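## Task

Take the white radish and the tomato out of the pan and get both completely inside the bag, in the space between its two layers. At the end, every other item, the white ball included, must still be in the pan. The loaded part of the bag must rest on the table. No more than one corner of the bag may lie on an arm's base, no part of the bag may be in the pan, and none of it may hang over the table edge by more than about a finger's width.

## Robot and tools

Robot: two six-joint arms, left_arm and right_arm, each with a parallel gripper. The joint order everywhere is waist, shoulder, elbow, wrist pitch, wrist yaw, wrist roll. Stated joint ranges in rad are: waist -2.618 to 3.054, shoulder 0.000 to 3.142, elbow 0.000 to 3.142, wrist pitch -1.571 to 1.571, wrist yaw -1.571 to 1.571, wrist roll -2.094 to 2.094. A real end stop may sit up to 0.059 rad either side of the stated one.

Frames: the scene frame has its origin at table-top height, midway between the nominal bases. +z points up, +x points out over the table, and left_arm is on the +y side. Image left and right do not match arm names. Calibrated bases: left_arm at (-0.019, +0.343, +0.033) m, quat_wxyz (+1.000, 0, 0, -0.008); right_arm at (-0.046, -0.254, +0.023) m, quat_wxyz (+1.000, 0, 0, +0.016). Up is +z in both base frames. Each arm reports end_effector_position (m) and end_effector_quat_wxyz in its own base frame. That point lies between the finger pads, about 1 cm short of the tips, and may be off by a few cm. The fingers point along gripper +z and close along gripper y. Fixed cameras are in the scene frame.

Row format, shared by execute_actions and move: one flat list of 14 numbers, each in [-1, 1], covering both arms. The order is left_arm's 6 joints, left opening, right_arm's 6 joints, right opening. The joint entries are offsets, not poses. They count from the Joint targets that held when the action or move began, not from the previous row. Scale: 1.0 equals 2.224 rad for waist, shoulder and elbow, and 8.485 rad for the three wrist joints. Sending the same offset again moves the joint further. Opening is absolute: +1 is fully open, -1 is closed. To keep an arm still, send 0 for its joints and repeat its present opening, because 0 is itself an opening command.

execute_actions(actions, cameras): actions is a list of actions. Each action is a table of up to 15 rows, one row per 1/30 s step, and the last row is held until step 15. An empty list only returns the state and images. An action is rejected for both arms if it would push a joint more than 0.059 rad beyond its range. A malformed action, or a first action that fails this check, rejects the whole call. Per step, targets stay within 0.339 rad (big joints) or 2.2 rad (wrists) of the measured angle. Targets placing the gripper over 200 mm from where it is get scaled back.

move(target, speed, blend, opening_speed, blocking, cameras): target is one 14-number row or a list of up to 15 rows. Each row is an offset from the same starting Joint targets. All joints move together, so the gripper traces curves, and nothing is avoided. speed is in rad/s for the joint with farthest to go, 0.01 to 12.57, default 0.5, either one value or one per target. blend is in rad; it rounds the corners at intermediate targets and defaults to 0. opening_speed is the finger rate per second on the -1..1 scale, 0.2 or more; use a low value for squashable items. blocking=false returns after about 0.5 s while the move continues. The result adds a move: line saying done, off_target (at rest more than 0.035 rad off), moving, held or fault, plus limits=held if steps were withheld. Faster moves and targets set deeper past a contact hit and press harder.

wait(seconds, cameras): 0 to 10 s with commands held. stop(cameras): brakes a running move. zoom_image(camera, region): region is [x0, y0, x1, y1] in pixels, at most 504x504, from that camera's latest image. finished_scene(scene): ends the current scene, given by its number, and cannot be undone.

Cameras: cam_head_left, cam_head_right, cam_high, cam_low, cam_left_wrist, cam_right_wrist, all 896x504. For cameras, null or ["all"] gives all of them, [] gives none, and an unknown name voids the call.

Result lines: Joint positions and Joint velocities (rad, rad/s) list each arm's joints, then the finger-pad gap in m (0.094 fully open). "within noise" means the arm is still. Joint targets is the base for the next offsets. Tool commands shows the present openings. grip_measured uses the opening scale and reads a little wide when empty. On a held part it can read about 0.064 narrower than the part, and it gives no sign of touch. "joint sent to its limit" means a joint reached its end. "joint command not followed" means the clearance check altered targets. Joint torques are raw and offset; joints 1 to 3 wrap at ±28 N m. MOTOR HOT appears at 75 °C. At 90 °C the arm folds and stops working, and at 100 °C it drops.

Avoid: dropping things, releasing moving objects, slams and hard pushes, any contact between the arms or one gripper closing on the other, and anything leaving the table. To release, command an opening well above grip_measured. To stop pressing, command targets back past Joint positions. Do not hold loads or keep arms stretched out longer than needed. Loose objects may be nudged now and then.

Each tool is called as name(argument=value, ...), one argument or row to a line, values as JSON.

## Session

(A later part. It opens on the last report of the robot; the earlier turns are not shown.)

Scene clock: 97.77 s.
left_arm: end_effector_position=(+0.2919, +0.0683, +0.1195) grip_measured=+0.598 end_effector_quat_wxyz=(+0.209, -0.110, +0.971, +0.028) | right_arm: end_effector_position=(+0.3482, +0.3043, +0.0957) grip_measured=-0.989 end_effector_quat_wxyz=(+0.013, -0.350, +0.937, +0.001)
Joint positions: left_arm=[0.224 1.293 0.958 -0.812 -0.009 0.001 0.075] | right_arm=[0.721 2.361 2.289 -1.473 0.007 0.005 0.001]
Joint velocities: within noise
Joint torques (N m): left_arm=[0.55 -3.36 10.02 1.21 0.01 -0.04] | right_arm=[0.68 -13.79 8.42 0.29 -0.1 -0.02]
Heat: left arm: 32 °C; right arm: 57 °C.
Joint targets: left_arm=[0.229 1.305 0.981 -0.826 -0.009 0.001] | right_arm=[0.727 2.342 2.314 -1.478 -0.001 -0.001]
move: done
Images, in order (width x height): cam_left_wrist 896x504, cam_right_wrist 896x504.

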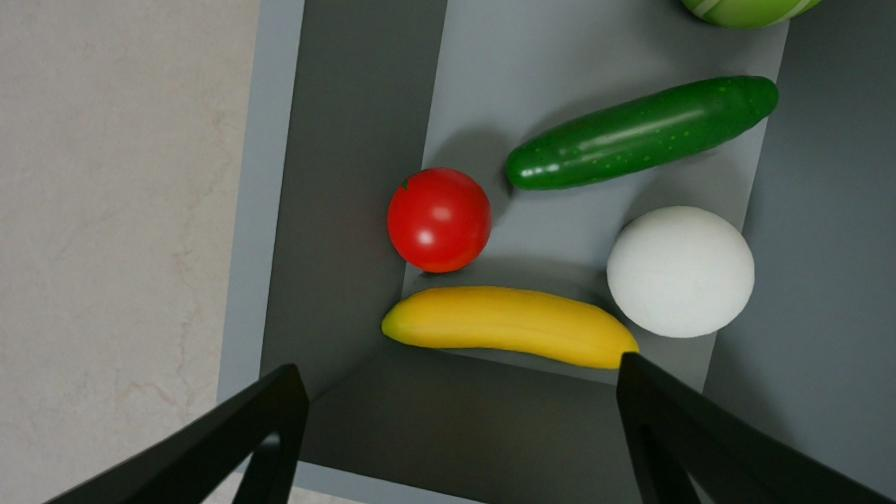

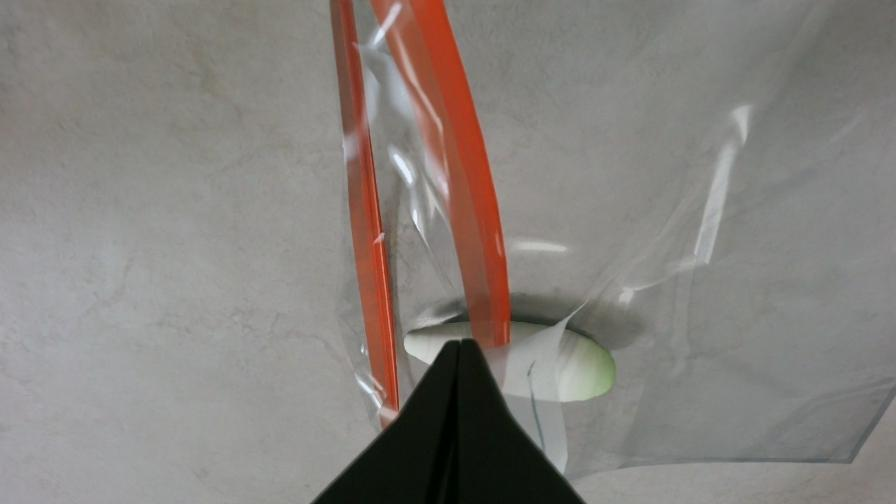

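move(
  target=[0.0104,0.173,0.0733,-0.0092,0.001,0.185,0.4,0,0,0,0,0,0,-1],
  speed=0.5,
  cameras=["cam_left_wrist","cam_high"],
)

zoom_image(
  camera="cam_high",
  region=[300, 280, 460, 410],
)

Scene clock: 102.50 s.
left_arm: end_effector_position=(+0.3089, +0.0788, +0.0549) grip_measured=+0.402 end_effector_quat_wxyz=(+0.036, +0.609, +0.791, +0.053) | right_arm: end_effector_position=(+0.3482, +0.3043, +0.0957) grip_measured=-0.989 end_effector_quat_wxyz=(+0.013, -0.350, +0.937, +0.001)
Joint positions: left_arm=[0.245 1.675 1.123 -0.891 -0.009 1.558 0.066] | right_arm=[0.721 2.361 2.289 -1.473 0.007 0.005 0.001]
Joint velocities: within noise
Joint torques (N m): left_arm=[0.76 -5.74 8.88 0.47 0.14 0.04] | right_arm=[0.66 -13.81 8.43 0.28 -0.1 -0.01]
Heat: left arm: 32 °C; right arm: 57 °C.
Joint targets: left_arm=[0.252 1.690 1.144 -0.904 0.000 1.571] | right_arm=[0.727 2.342 2.314 -1.478 -0.001 -0.001]
move: done
Images, in order (width x height): cam_high 896x504, cam_left_wrist 896x504.

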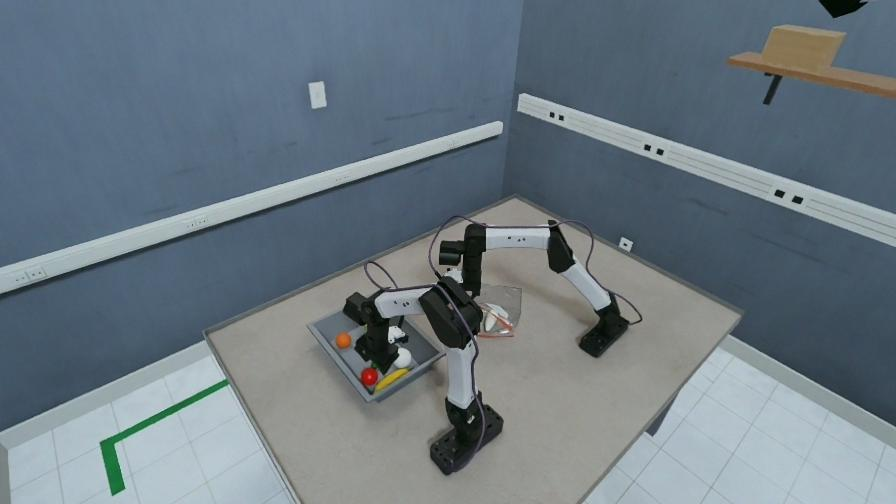

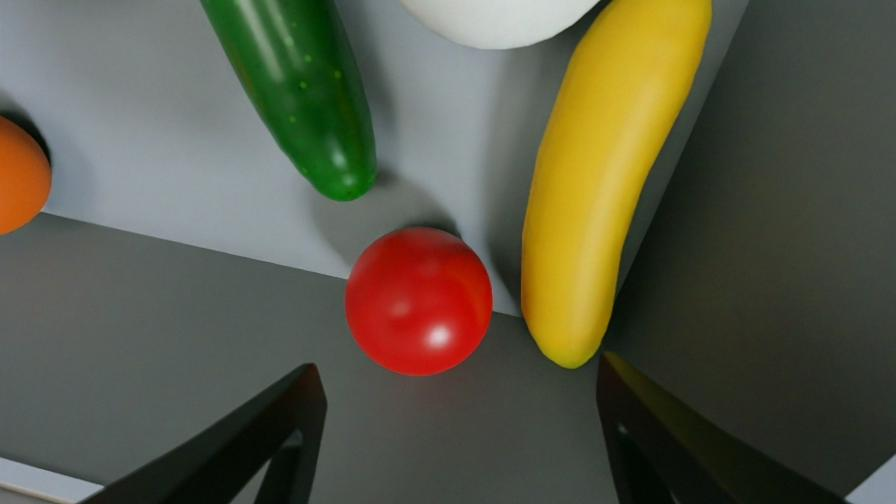

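Scaled by 3.150 from the camera's 896x504 image, which has a finer 1280x720 frame.

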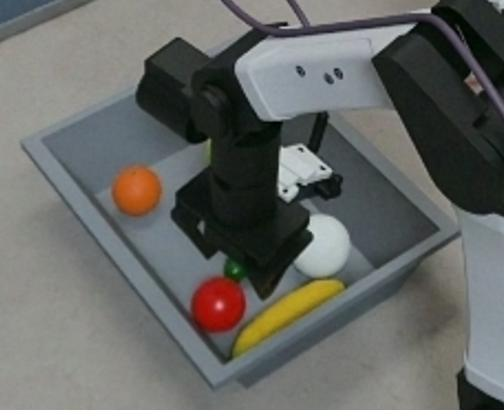

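move(
  target=[
    [0.0139,0.0247,0.0286,-0.001,0,0,0.4,0,0,0,0,0,0,-1],
    [0.0139,0.044,-0.007,0.0137,0,0,0.4,0,0,0,0,0,0,-1],
  ],
  speed=0.2,
  cameras=["cam_left_wrist"],
)

Scene clock: 104.90 s.
left_arm: end_effector_position=(+0.3266, +0.0947, +0.0318) grip_measured=+0.402 end_effector_quat_wxyz=(+0.039, +0.596, +0.800, +0.058) | right_arm: end_effector_position=(+0.3482, +0.3043, +0.0957) grip_measured=-0.989 end_effector_quat_wxyz=(+0.013, -0.350, +0.937, +0.001)
Joint positions: left_arm=[0.278 1.773 1.139 -0.798 -0.009 1.559 0.066] | right_arm=[0.721 2.361 2.289 -1.473 0.007 0.005 0.001]
Joint velocities: within noise
Joint torques (N m): left_arm=[0.61 -6.53 5.68 0.73 0.14 0.06] | right_arm=[0.66 -13.81 8.4 0.29 -0.1 -0.01]
Heat: left arm: 32 °C; right arm: 58 °C.
Joint targets: left_arm=[0.283 1.788 1.129 -0.788 0.000 1.571] | right_arm=[0.727 2.342 2.314 -1.478 -0.001 -0.001]
move: done
Images, in order (width x height): cam_left_wrist 896x504.

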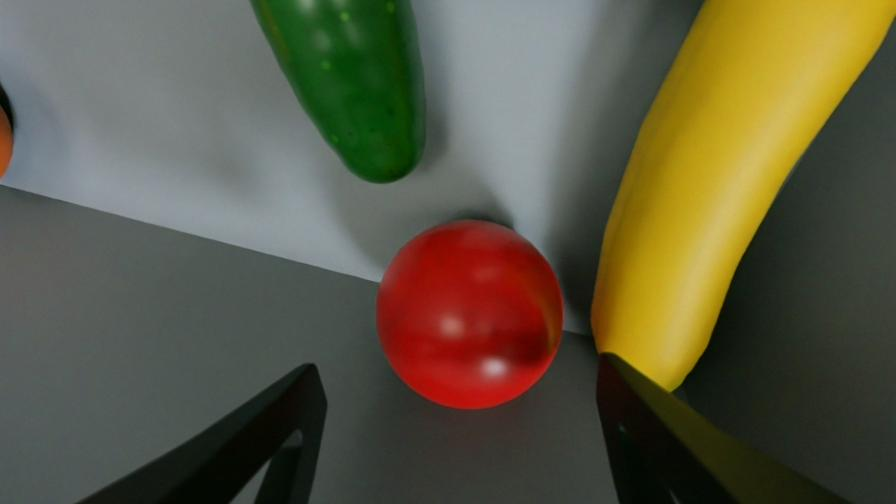

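move(
  target=[
    [0,0,0,0,0,0,0.28,0,0,0,0,0,0,-1],
    [0,0.009,-0.016,0.0063,0,0,0.28,0,0,0,0,0,0,-1],
  ],
  speed=0.1,
  cameras=["cam_left_wrist"],
)

Scene clock: 107.00 s.
left_arm: end_effector_position=(+0.3259, +0.0945, +0.0185) grip_measured=+0.282 end_effector_quat_wxyz=(+0.039, +0.596, +0.800, +0.058) | right_arm: end_effector_position=(+0.3482, +0.3043, +0.0957) grip_measured=-0.989 end_effector_quat_wxyz=(+0.013, -0.350, +0.937, +0.001)
Joint positions: left_arm=[0.278 1.791 1.104 -0.744 -0.009 1.559 0.06] | right_arm=[0.721 2.361 2.289 -1.473 0.007 0.005 0.001]
Joint velocities: within noise
Joint torques (N m): left_arm=[0.59 -6.42 5.46 0.69 0.14 0.07] | right_arm=[0.66 -13.79 8.43 0.28 -0.09 -0.01]
Heat: left arm: 32 °C; right arm: 58 °C.
Joint targets: left_arm=[0.283 1.808 1.093 -0.734 0.000 1.571] | right_arm=[0.727 2.342 2.314 -1.478 -0.001 -0.001]
move: done
Images, in order (width x height): cam_left_wrist 896x504.

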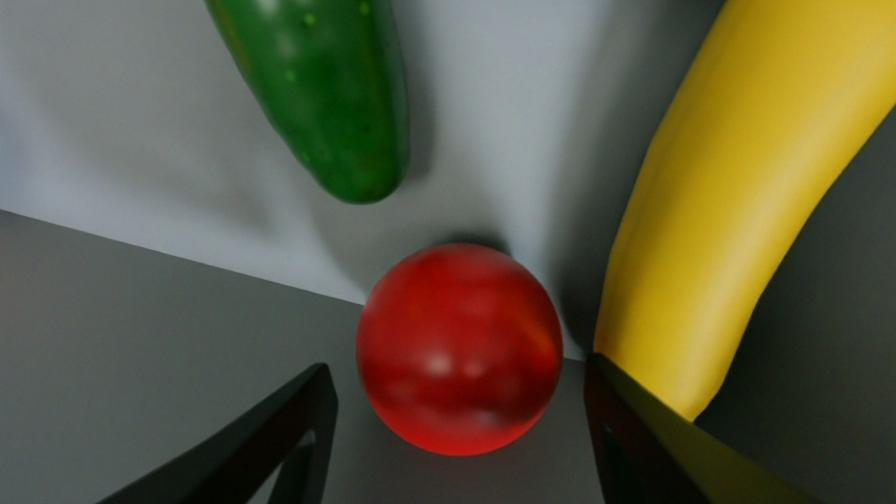

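move(
  target=[
    [0,0.0063,-0.011,0.0044,0,0,0.28,0,0,0,0,0,0,-1],
    [0,0.0063,-0.011,0.0044,0,0,-0.1,0,0,0,0,0,0,-1],
  ],
  speed=0.1,
  opening_speed=0.25,
  cameras=["cam_left_wrist"],
)

Scene clock: 110.20 s.
left_arm: end_effector_position=(+0.3251, +0.0943, +0.0091) grip_measured=-0.070 end_effector_quat_wxyz=(+0.039, +0.596, +0.800, +0.058) | right_arm: end_effector_position=(+0.3482, +0.3043, +0.0957) grip_measured=-0.989 end_effector_quat_wxyz=(+0.013, -0.350, +0.937, +0.001)
Joint positions: left_arm=[0.278 1.805 1.079 -0.706 -0.009 1.559 0.044] | right_arm=[0.721 2.361 2.289 -1.473 0.007 0.005 0.001]
Joint velocities: within noise
Joint torques (N m): left_arm=[0.61 -6.41 5.35 0.73 0.14 0.07] | right_arm=[0.66 -13.81 8.42 0.29 -0.09 -0.01]
Heat: left arm: 32 °C; right arm: 58 °C.
Joint targets: left_arm=[0.283 1.822 1.068 -0.697 0.000 1.571] | right_arm=[0.727 2.342 2.314 -1.478 -0.001 -0.001]
move: done
Images, in order (width x height): cam_left_wrist 896x504.

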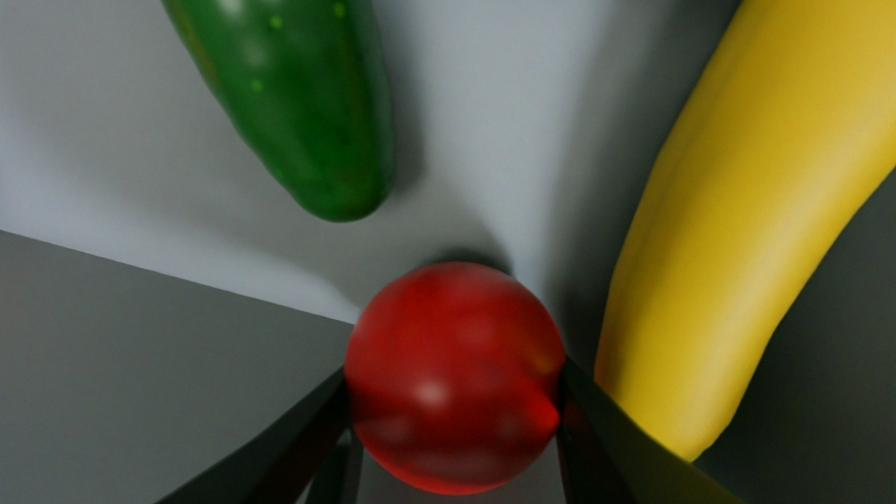

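move(
  target=[
    [0,-0.062,0.1533,-0.021,0,0,-0.1,0,0,0,0,0,0,-1],
    [-0.540,-0.2628,-0.1176,0.0092,0,-0.185,-0.1,0,0,0,0,0,0,-1],
  ],
  speed=[0.3,0.7],
  cameras=["cam_left_wrist","cam_right_wrist","cam_head_left"],
)

Scene clock: 114.97 s.
left_arm: end_effector_position=(+0.1871, -0.2405, +0.1004) grip_measured=-0.078 end_effector_quat_wxyz=(+0.227, +0.432, +0.866, -0.106) | right_arm: end_effector_position=(+0.3482, +0.3043, +0.0957) grip_measured=-0.989 end_effector_quat_wxyz=(+0.013, -0.350, +0.937, +0.001)
Joint positions: left_arm=[-0.914 1.255 0.819 -0.628 -0.007 0.014 0.043] | right_arm=[0.721 2.361 2.289 -1.473 0.007 0.005 0.001]
Joint velocities: within noise
Joint torques (N m): left_arm=[-0.16 -5.34 6.68 1.6 0.07 -0.14] | right_arm=[0.66 -13.81 8.42 0.28 -0.1 -0.01]
Heat: left arm: 32 °C; right arm: 59 °C.
Joint targets: left_arm=[-0.919 1.238 0.807 -0.619 0.000 0.001] | right_arm=[0.727 2.342 2.314 -1.478 -0.001 -0.001]
move: done
Images, in order (width x height): cam_head_left 896x504, cam_left_wrist 896x504, cam_right_wrist 896x504.

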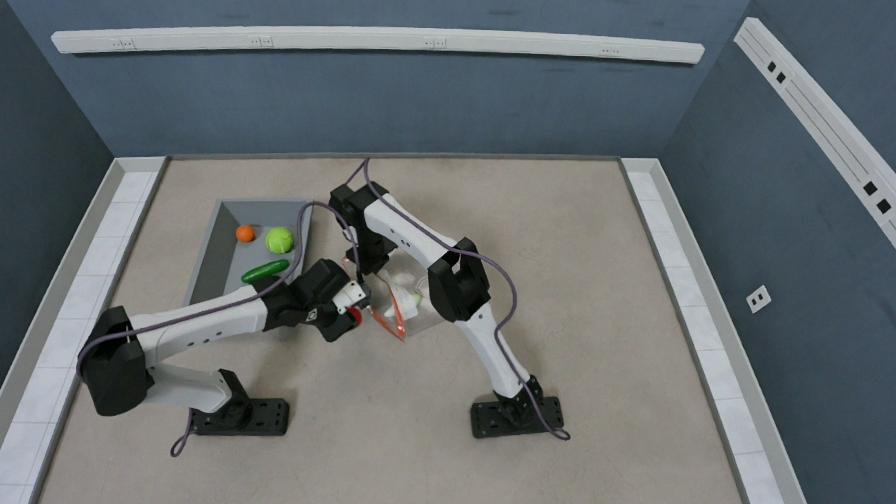

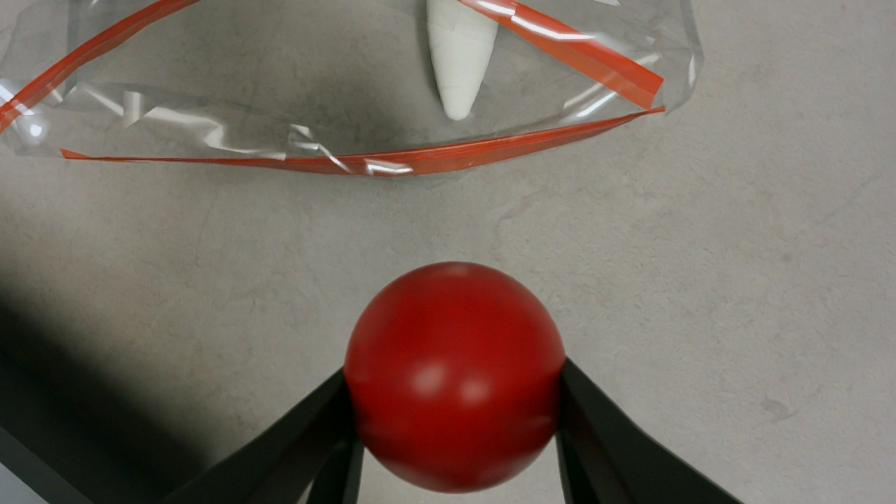

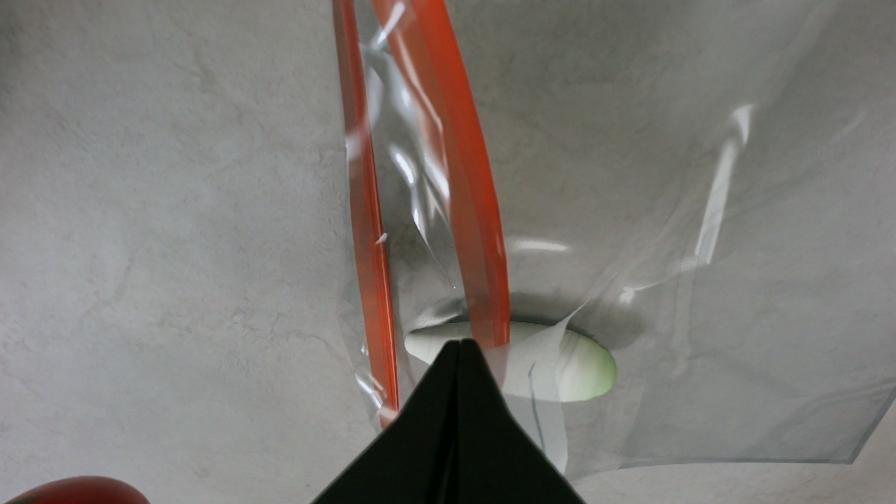

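move(
  target=[
    [0.005,0.1158,-0.022,0.048,0,0,-0.1,0,0,0,0,0,0,-1],
    [0.005,0.2005,-0.0157,0.0779,0,0,-0.1,0,0,0,0,0,0,-1],
  ],
  speed=0.2,
  cameras=["cam_left_wrist","cam_right_wrist"],
)

Scene clock: 119.37 s.
left_arm: end_effector_position=(+0.2481, -0.3196, +0.0344) grip_measured=-0.078 end_effector_quat_wxyz=(+0.312, +0.418, +0.840, -0.147) | right_arm: end_effector_position=(+0.3482, +0.3043, +0.0957) grip_measured=-0.989 end_effector_quat_wxyz=(+0.013, -0.350, +0.937, +0.001)
Joint positions: left_arm=[-0.914 1.669 0.77 0.033 -0.007 0.013 0.043] | right_arm=[0.721 2.361 2.289 -1.473 0.007 0.005 0.001]
Joint velocities: within noise
Joint torques (N m): left_arm=[0.73 -5.85 7.08 1.97 0.08 -0.16] | right_arm=[0.68 -13.79 8.4 0.28 -0.1 -0.02]
Heat: left arm: 32 °C; right arm: 60 °C.
Joint targets: left_arm=[-0.908 1.683 0.772 0.042 0.000 0.001] | right_arm=[0.727 2.342 2.314 -1.478 -0.001 -0.001]
move: done
Images, in order (width x height): cam_left_wrist 896x504, cam_right_wrist 896x504.

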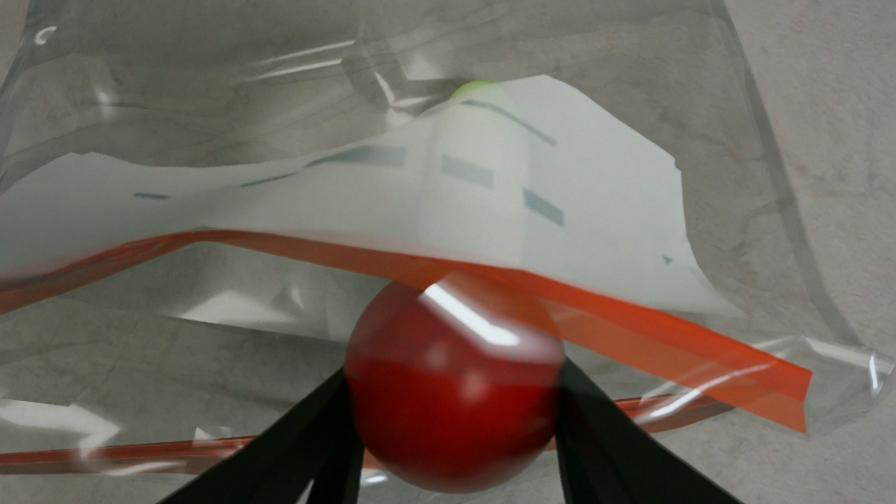

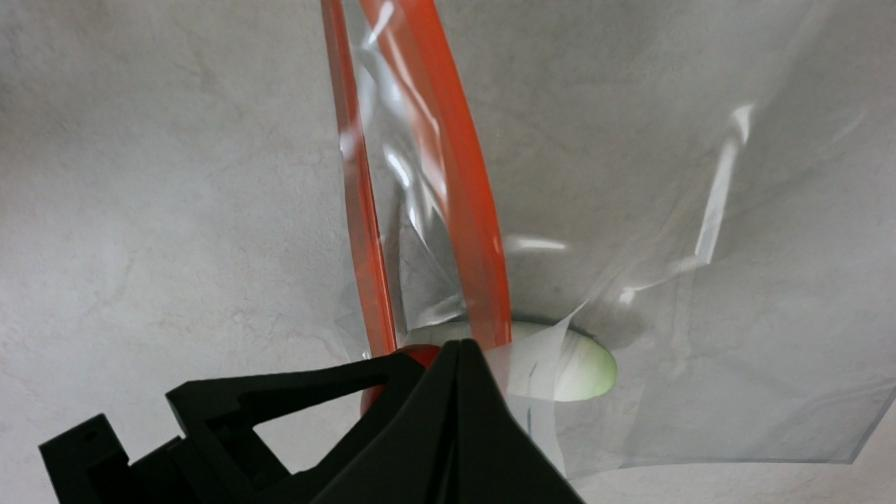

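move(
  target=[
    [-0.0045,-0.0261,-0.0463,0.0016,0,0,-0.1,0,0,0,0,0,0,-1],
    [-0.0045,0.0785,0.0647,0.0035,0,0,-0.1,0,0,0,0,0,0,-1],
  ],
  speed=0.15,
  cameras=["cam_left_wrist","cam_right_wrist","cam_head_left"],
)

Scene clock: 122.57 s.
left_arm: end_effector_position=(+0.2690, -0.3467, +0.0151) grip_measured=-0.078 end_effector_quat_wxyz=(+0.306, +0.420, +0.842, -0.144) | right_arm: end_effector_position=(+0.3481, +0.3043, +0.0957) grip_measured=-0.989 end_effector_quat_wxyz=(+0.013, -0.350, +0.937, +0.001)
Joint positions: left_arm=[-0.914 1.84 0.895 0.064 -0.007 0.013 0.043] | right_arm=[0.721 2.361 2.289 -1.474 0.007 0.005 0.001]
Joint velocities: within noise
Joint torques (N m): left_arm=[-0.1 -6.87 8.73 1.93 0.07 -0.16] | right_arm=[0.66 -13.81 8.43 0.29 -0.09 -0.02]
Heat: left arm: 32 °C; right arm: 60 °C.
Joint targets: left_arm=[-0.918 1.858 0.916 0.072 0.000 0.001] | right_arm=[0.727 2.342 2.314 -1.478 -0.001 -0.001]
move: done
Images, in order (width x height): cam_head_left 896x504, cam_left_wrist 896x504, cam_right_wrist 896x504.

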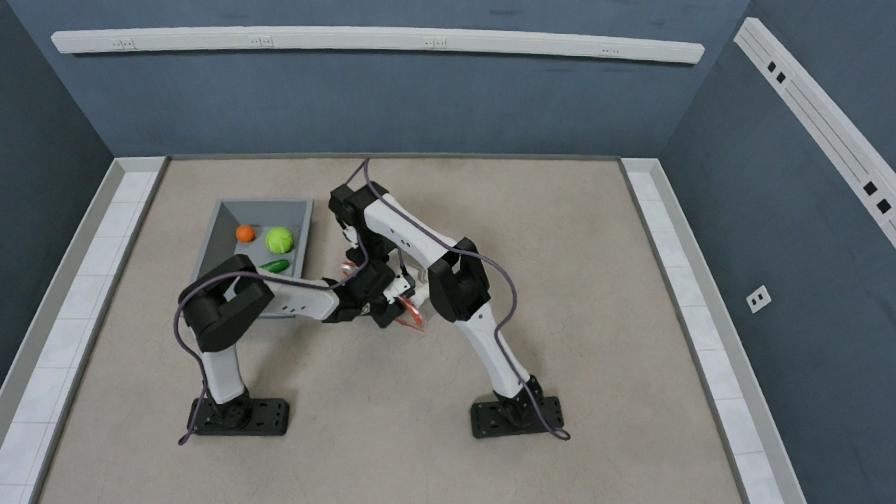

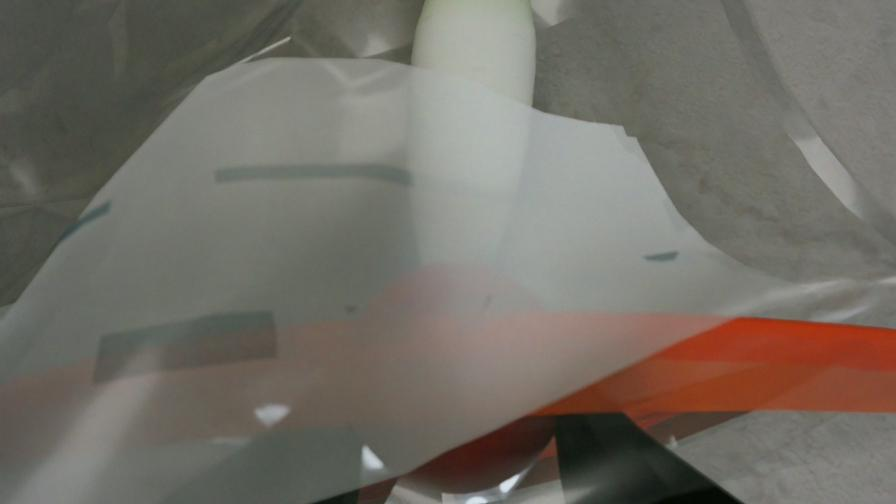

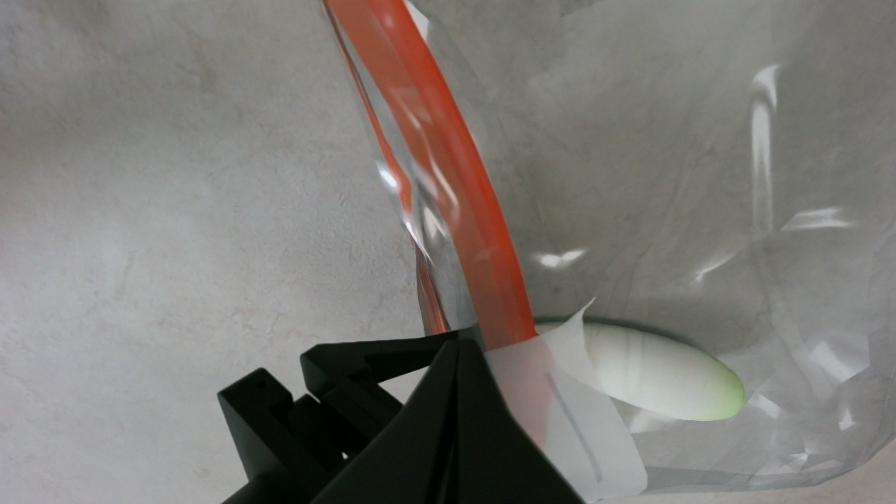

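move(
  target=[
    [0,-0.014,0.03,-0.012,0,0,-0.1,0,0,0,0,0,0,-1],
    [0,-0.095,-0.05,-0.005,0,0,-0.1,0,0,0,0,0,0,-1],
    [0,-0.18,-0.10,-0.05,0,0,-0.1,0,0,0,0,0,0,-1],
  ],
  speed=0.25,
  cameras=["cam_left_wrist","cam_right_wrist"],
)

Scene clock: 126.17 s.
left_arm: end_effector_position=(+0.1974, -0.2539, +0.0277) grip_measured=-0.078 end_effector_quat_wxyz=(+0.206, +0.434, +0.872, -0.096) | right_arm: end_effector_position=(+0.3481, +0.3042, +0.0957) grip_measured=-0.989 end_effector_quat_wxyz=(+0.013, -0.350, +0.937, +0.001)
Joint positions: left_arm=[-0.914 1.478 0.705 -0.339 -0.007 0.013 0.043] | right_arm=[0.721 2.361 2.289 -1.474 0.007 0.005 0.001]
Joint velocities: within noise
Joint torques (N m): left_arm=[-0.09 -6.87 5.9 1.3 0.08 -0.16] | right_arm=[0.68 -13.81 8.44 0.29 -0.09 -0.02]
Heat: left arm: 32 °C; right arm: 60 °C.
Joint targets: left_arm=[-0.918 1.458 0.693 -0.353 0.000 0.001] | right_arm=[0.727 2.342 2.314 -1.478 -0.001 -0.001]
move: done
Images, in order (width x height): cam_left_wrist 896x504, cam_right_wrist 896x504.

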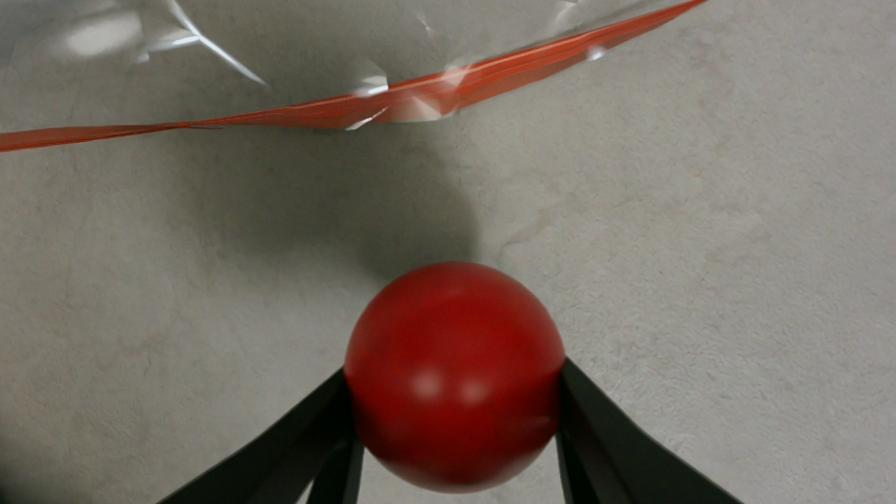

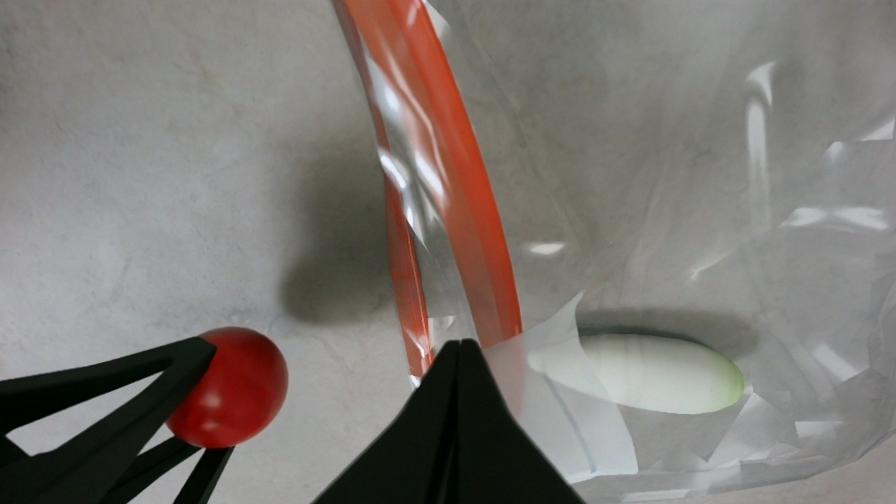

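move(
  target=[0,-0.099,0.051,-0.0313,0,0,-0.1,0,0,0,0,0,0,-1],
  speed=0.4,
  cameras=["cam_left_wrist"],
)

Scene clock: 127.73 s.
left_arm: end_effector_position=(+0.1852, -0.2381, +0.0938) grip_measured=-0.078 end_effector_quat_wxyz=(+0.227, +0.432, +0.866, -0.106) | right_arm: end_effector_position=(+0.3481, +0.3042, +0.0957) grip_measured=-0.989 end_effector_quat_wxyz=(+0.013, -0.350, +0.937, +0.001)
Joint positions: left_arm=[-0.914 1.248 0.788 -0.604 -0.007 0.013 0.043] | right_arm=[0.721 2.361 2.289 -1.474 0.007 0.005 0.001]
Joint velocities: within noise
Joint torques (N m): left_arm=[-0.09 -4.74 9.72 1.37 0.08 -0.15] | right_arm=[0.68 -13.81 8.43 0.29 -0.09 -0.01]
Heat: left arm: 32 °C; right arm: 61 °C.
Joint targets: left_arm=[-0.918 1.237 0.807 -0.618 0.000 0.001] | right_arm=[0.727 2.342 2.314 -1.478 -0.001 -0.001]
move: done
Images, in order (width x height): cam_left_wrist 896x504.

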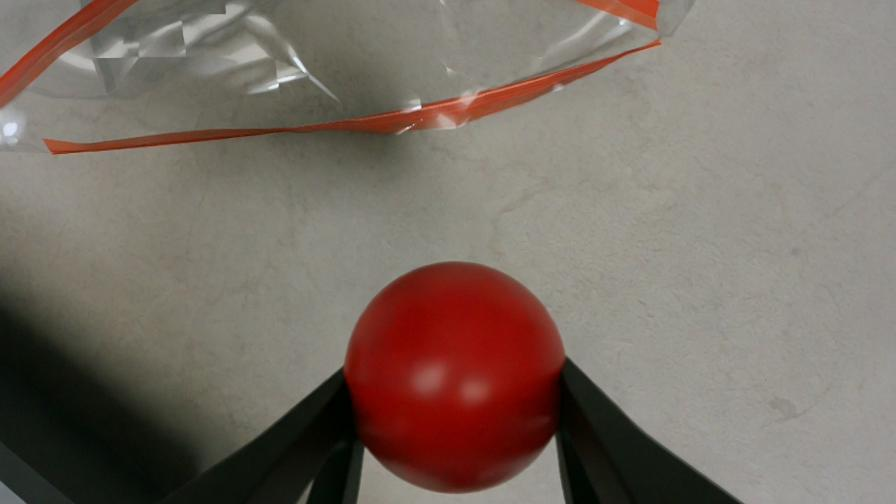

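move(
  target=[
    [0,0.1163,-0.022,0.0479,0,0,-0.1,0,0,0,0,0,0,-1],
    [0,0.249,0.054,0.0721,0,0,-0.1,0,0,0,0,0,0,-1],
  ],
  speed=0.2,
  cameras=["cam_left_wrist","cam_right_wrist"],
)

Scene clock: 132.23 s.
left_arm: end_effector_position=(+0.2653, -0.3419, +0.0327) grip_measured=-0.078 end_effector_quat_wxyz=(+0.303, +0.420, +0.843, -0.143) | right_arm: end_effector_position=(+0.3481, +0.3042, +0.0957) grip_measured=-0.989 end_effector_quat_wxyz=(+0.013, -0.350, +0.937, +0.001)
Joint positions: left_arm=[-0.914 1.775 0.905 -0.016 -0.007 0.013 0.043] | right_arm=[0.721 2.361 2.289 -1.474 0.007 0.005 0.001]
Joint velocities: within noise
Joint torques (N m): left_arm=[-0.08 -6.75 9.18 1.93 0.07 -0.16] | right_arm=[0.68 -13.81 8.42 0.29 -0.09 -0.01]
Heat: left arm: 32 °C; right arm: 61 °C.
Joint targets: left_arm=[-0.918 1.791 0.927 -0.007 0.000 0.001] | right_arm=[0.727 2.342 2.314 -1.478 -0.001 -0.001]
move: done
Images, in order (width x height): cam_left_wrist 896x504, cam_right_wrist 896x504.

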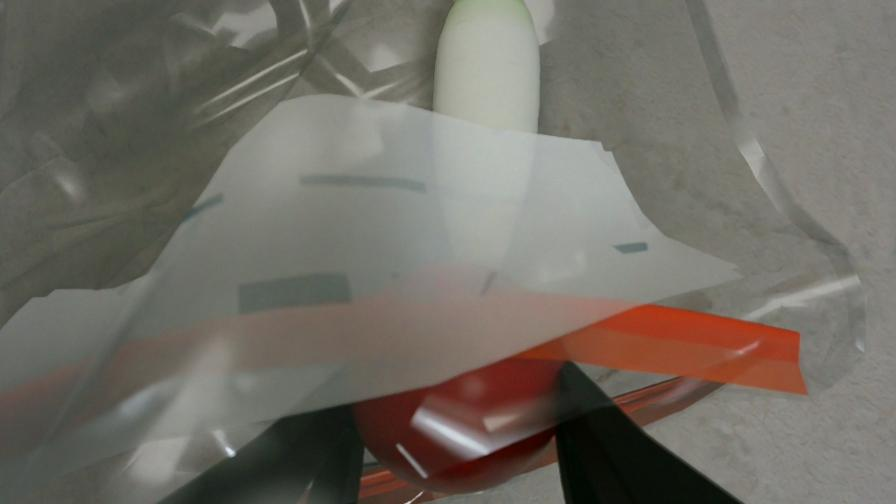

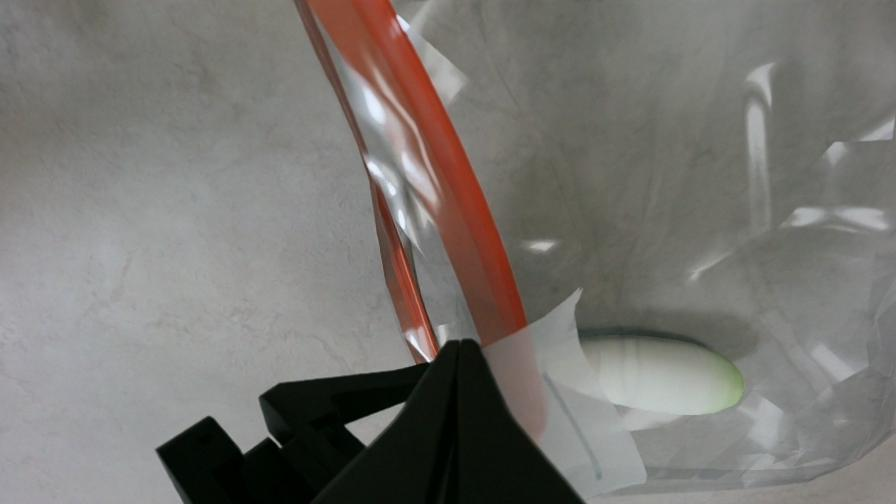

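move(
  target=[
    [0,0.0215,-0.006,0.0071,0,0,-0.1,0,0,0,0,0,0,-1],
    [0,0.0215,-0.006,0.0071,0,0,0.3,0,0,0,0,0,0,-1],
  ],
  speed=0.12,
  opening_speed=0.4,
  cameras=["cam_left_wrist","cam_right_wrist"],
)

Scene clock: 134.67 s.
left_arm: end_effector_position=(+0.2701, -0.3481, +0.0229) grip_measured=+0.298 end_effector_quat_wxyz=(+0.310, +0.419, +0.841, -0.146) | right_arm: end_effector_position=(+0.3481, +0.3042, +0.0957) grip_measured=-0.989 end_effector_quat_wxyz=(+0.013, -0.350, +0.937, +0.001)
Joint positions: left_arm=[-0.914 1.822 0.905 0.047 -0.007 0.013 0.061] | right_arm=[0.721 2.361 2.289 -1.474 0.007 0.005 0.001]
Joint velocities: within noise
Joint torques (N m): left_arm=[-0.09 -6.93 7.71 1.93 0.07 -0.16] | right_arm=[0.68 -13.81 8.43 0.29 -0.1 -0.02]
Heat: left arm: 32 °C; right arm: 61 °C.
Joint targets: left_arm=[-0.918 1.839 0.913 0.054 0.000 0.001] | right_arm=[0.727 2.342 2.314 -1.478 -0.001 -0.001]
move: done
Images, in order (width x height): cam_left_wrist 896x504, cam_right_wrist 896x504.

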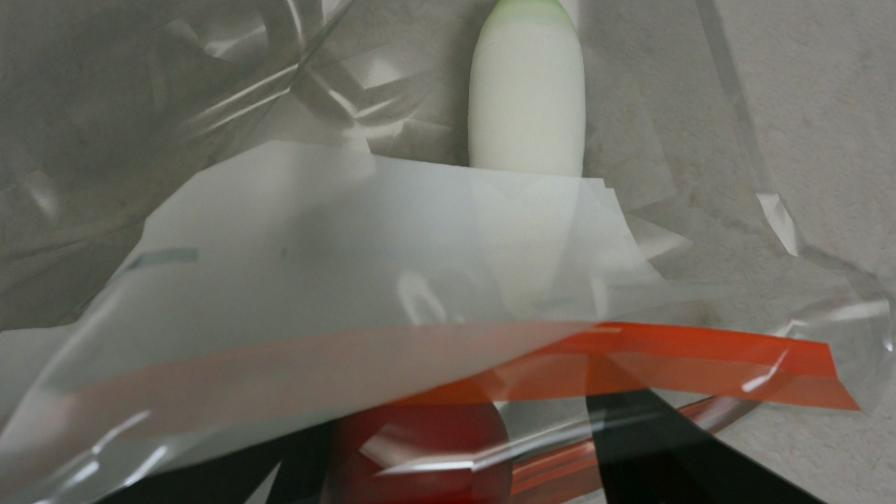

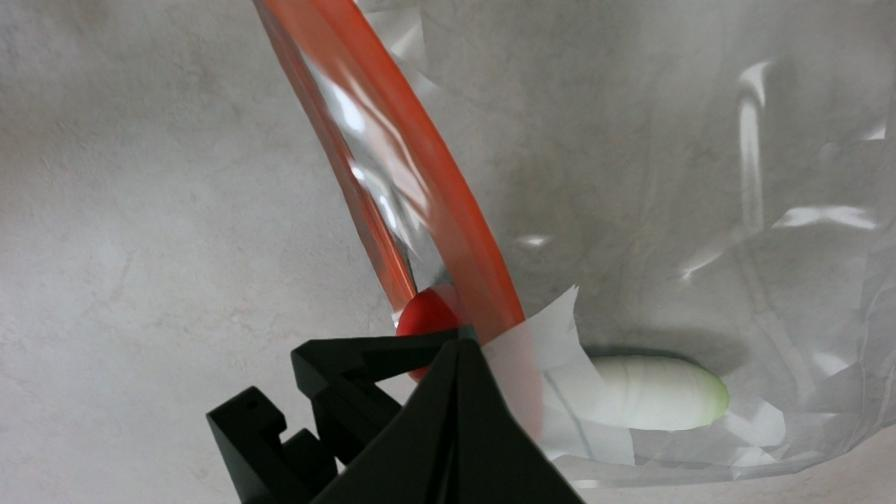

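move(
  target=[0,0,0,0,0,0,-0.1,0,0,0,0,0,0,-1],
  opening_speed=0.4,
  cameras=["cam_left_wrist","cam_right_wrist"],
)

Scene clock: 136.00 s.
left_arm: end_effector_position=(+0.2708, -0.3491, +0.0240) grip_measured=-0.098 end_effector_quat_wxyz=(+0.313, +0.418, +0.840, -0.148) | right_arm: end_effector_position=(+0.3481, +0.3042, +0.0957) grip_measured=-0.989 end_effector_quat_wxyz=(+0.013, -0.350, +0.937, +0.001)
Joint positions: left_arm=[-0.914 1.822 0.905 0.054 -0.007 0.013 0.042] | right_arm=[0.721 2.361 2.289 -1.474 0.007 0.005 0.001]
Joint velocities: within noise
Joint torques (N m): left_arm=[-0.06 -6.93 7.69 1.88 0.07 -0.15] | right_arm=[0.66 -13.82 8.43 0.29 -0.09 -0.01]
Heat: left arm: 32 °C; right arm: 62 °C.
Joint targets: left_arm=[-0.918 1.839 0.913 0.054 0.000 0.001] | right_arm=[0.727 2.342 2.314 -1.478 -0.001 -0.001]
move: done
Images, in order (width x height): cam_left_wrist 896x504, cam_right_wrist 896x504.

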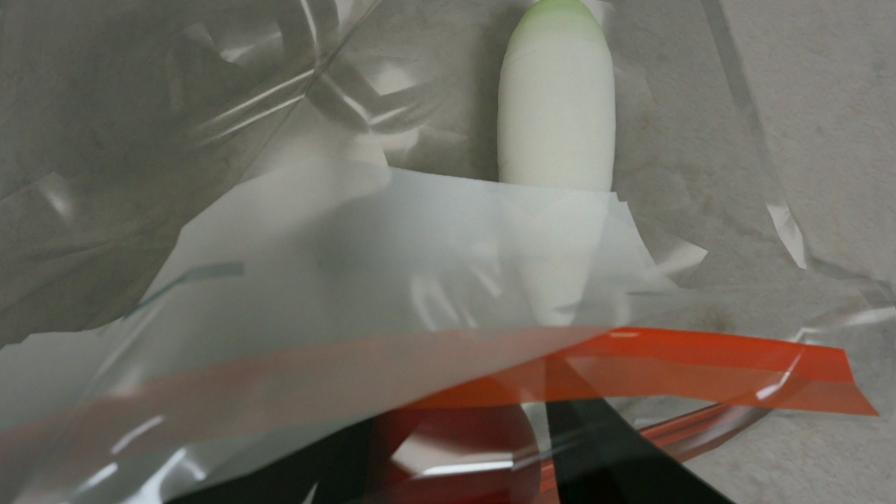

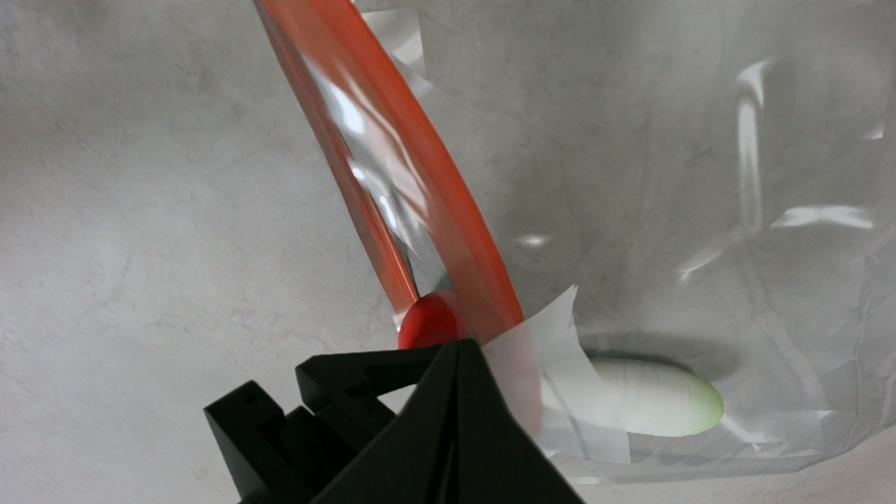

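move(
  target=[
    [-0.01,-0.0185,0.006,-0.0061,0,0,-0.12,0,0,0,0,0,0,-1],
    [-0.02,0.024,0.0214,0.0151,0,0,-0.12,0,0,0,0,0,0,-1],
  ],
  speed=0.12,
  cameras=["cam_left_wrist","cam_right_wrist","cam_head_left"],
)

Scene clock: 138.87 s.
left_arm: end_effector_position=(+0.2728, -0.3837, +0.0348) grip_measured=-0.118 end_effector_quat_wxyz=(+0.353, +0.426, +0.814, -0.176) | right_arm: end_effector_position=(+0.3481, +0.3042, +0.0957) grip_measured=-0.989 end_effector_quat_wxyz=(+0.013, -0.350, +0.937, +0.001)
Joint positions: left_arm=[-0.955 1.873 0.94 0.174 -0.007 0.013 0.041] | right_arm=[0.721 2.361 2.289 -1.474 0.007 0.005 0.001]
Joint velocities: within noise
Joint torques (N m): left_arm=[-0.31 -7.28 9.02 2.12 0.08 -0.16] | right_arm=[0.68 -13.81 8.43 0.29 -0.1 -0.01]
Heat: left arm: 33 °C; right arm: 62 °C.
Joint targets: left_arm=[-0.962 1.892 0.961 0.182 0.000 0.001] | right_arm=[0.727 2.342 2.314 -1.478 -0.001 -0.001]
move: done
Images, in order (width x height): cam_head_left 896x504, cam_left_wrist 896x504, cam_right_wrist 896x504.

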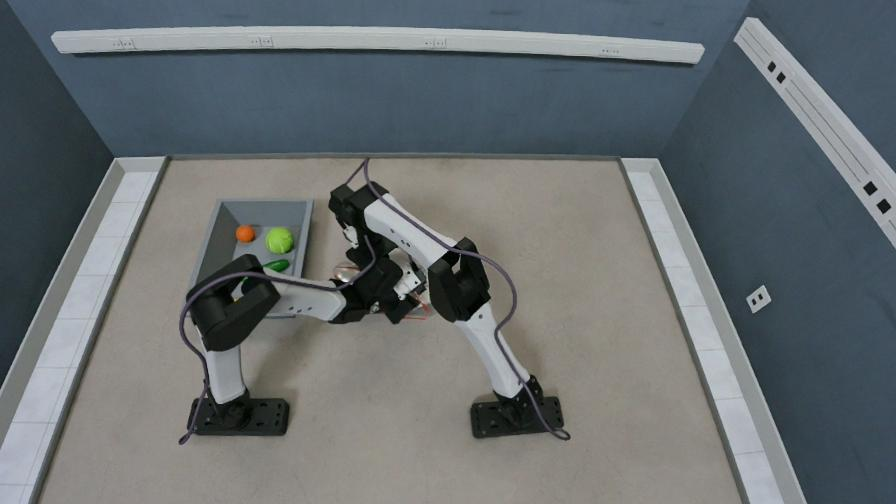

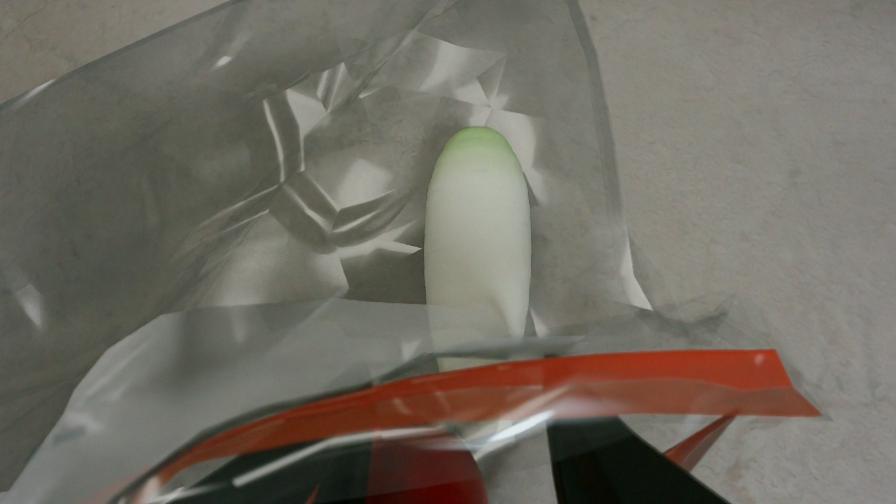

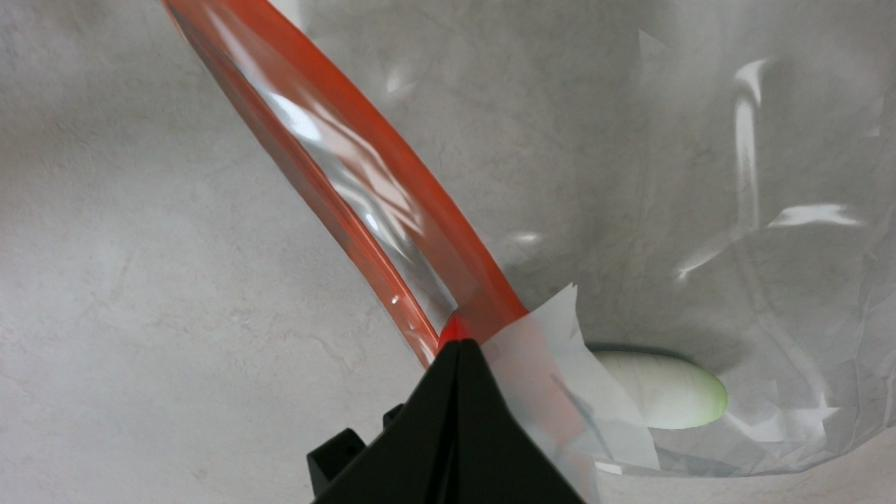

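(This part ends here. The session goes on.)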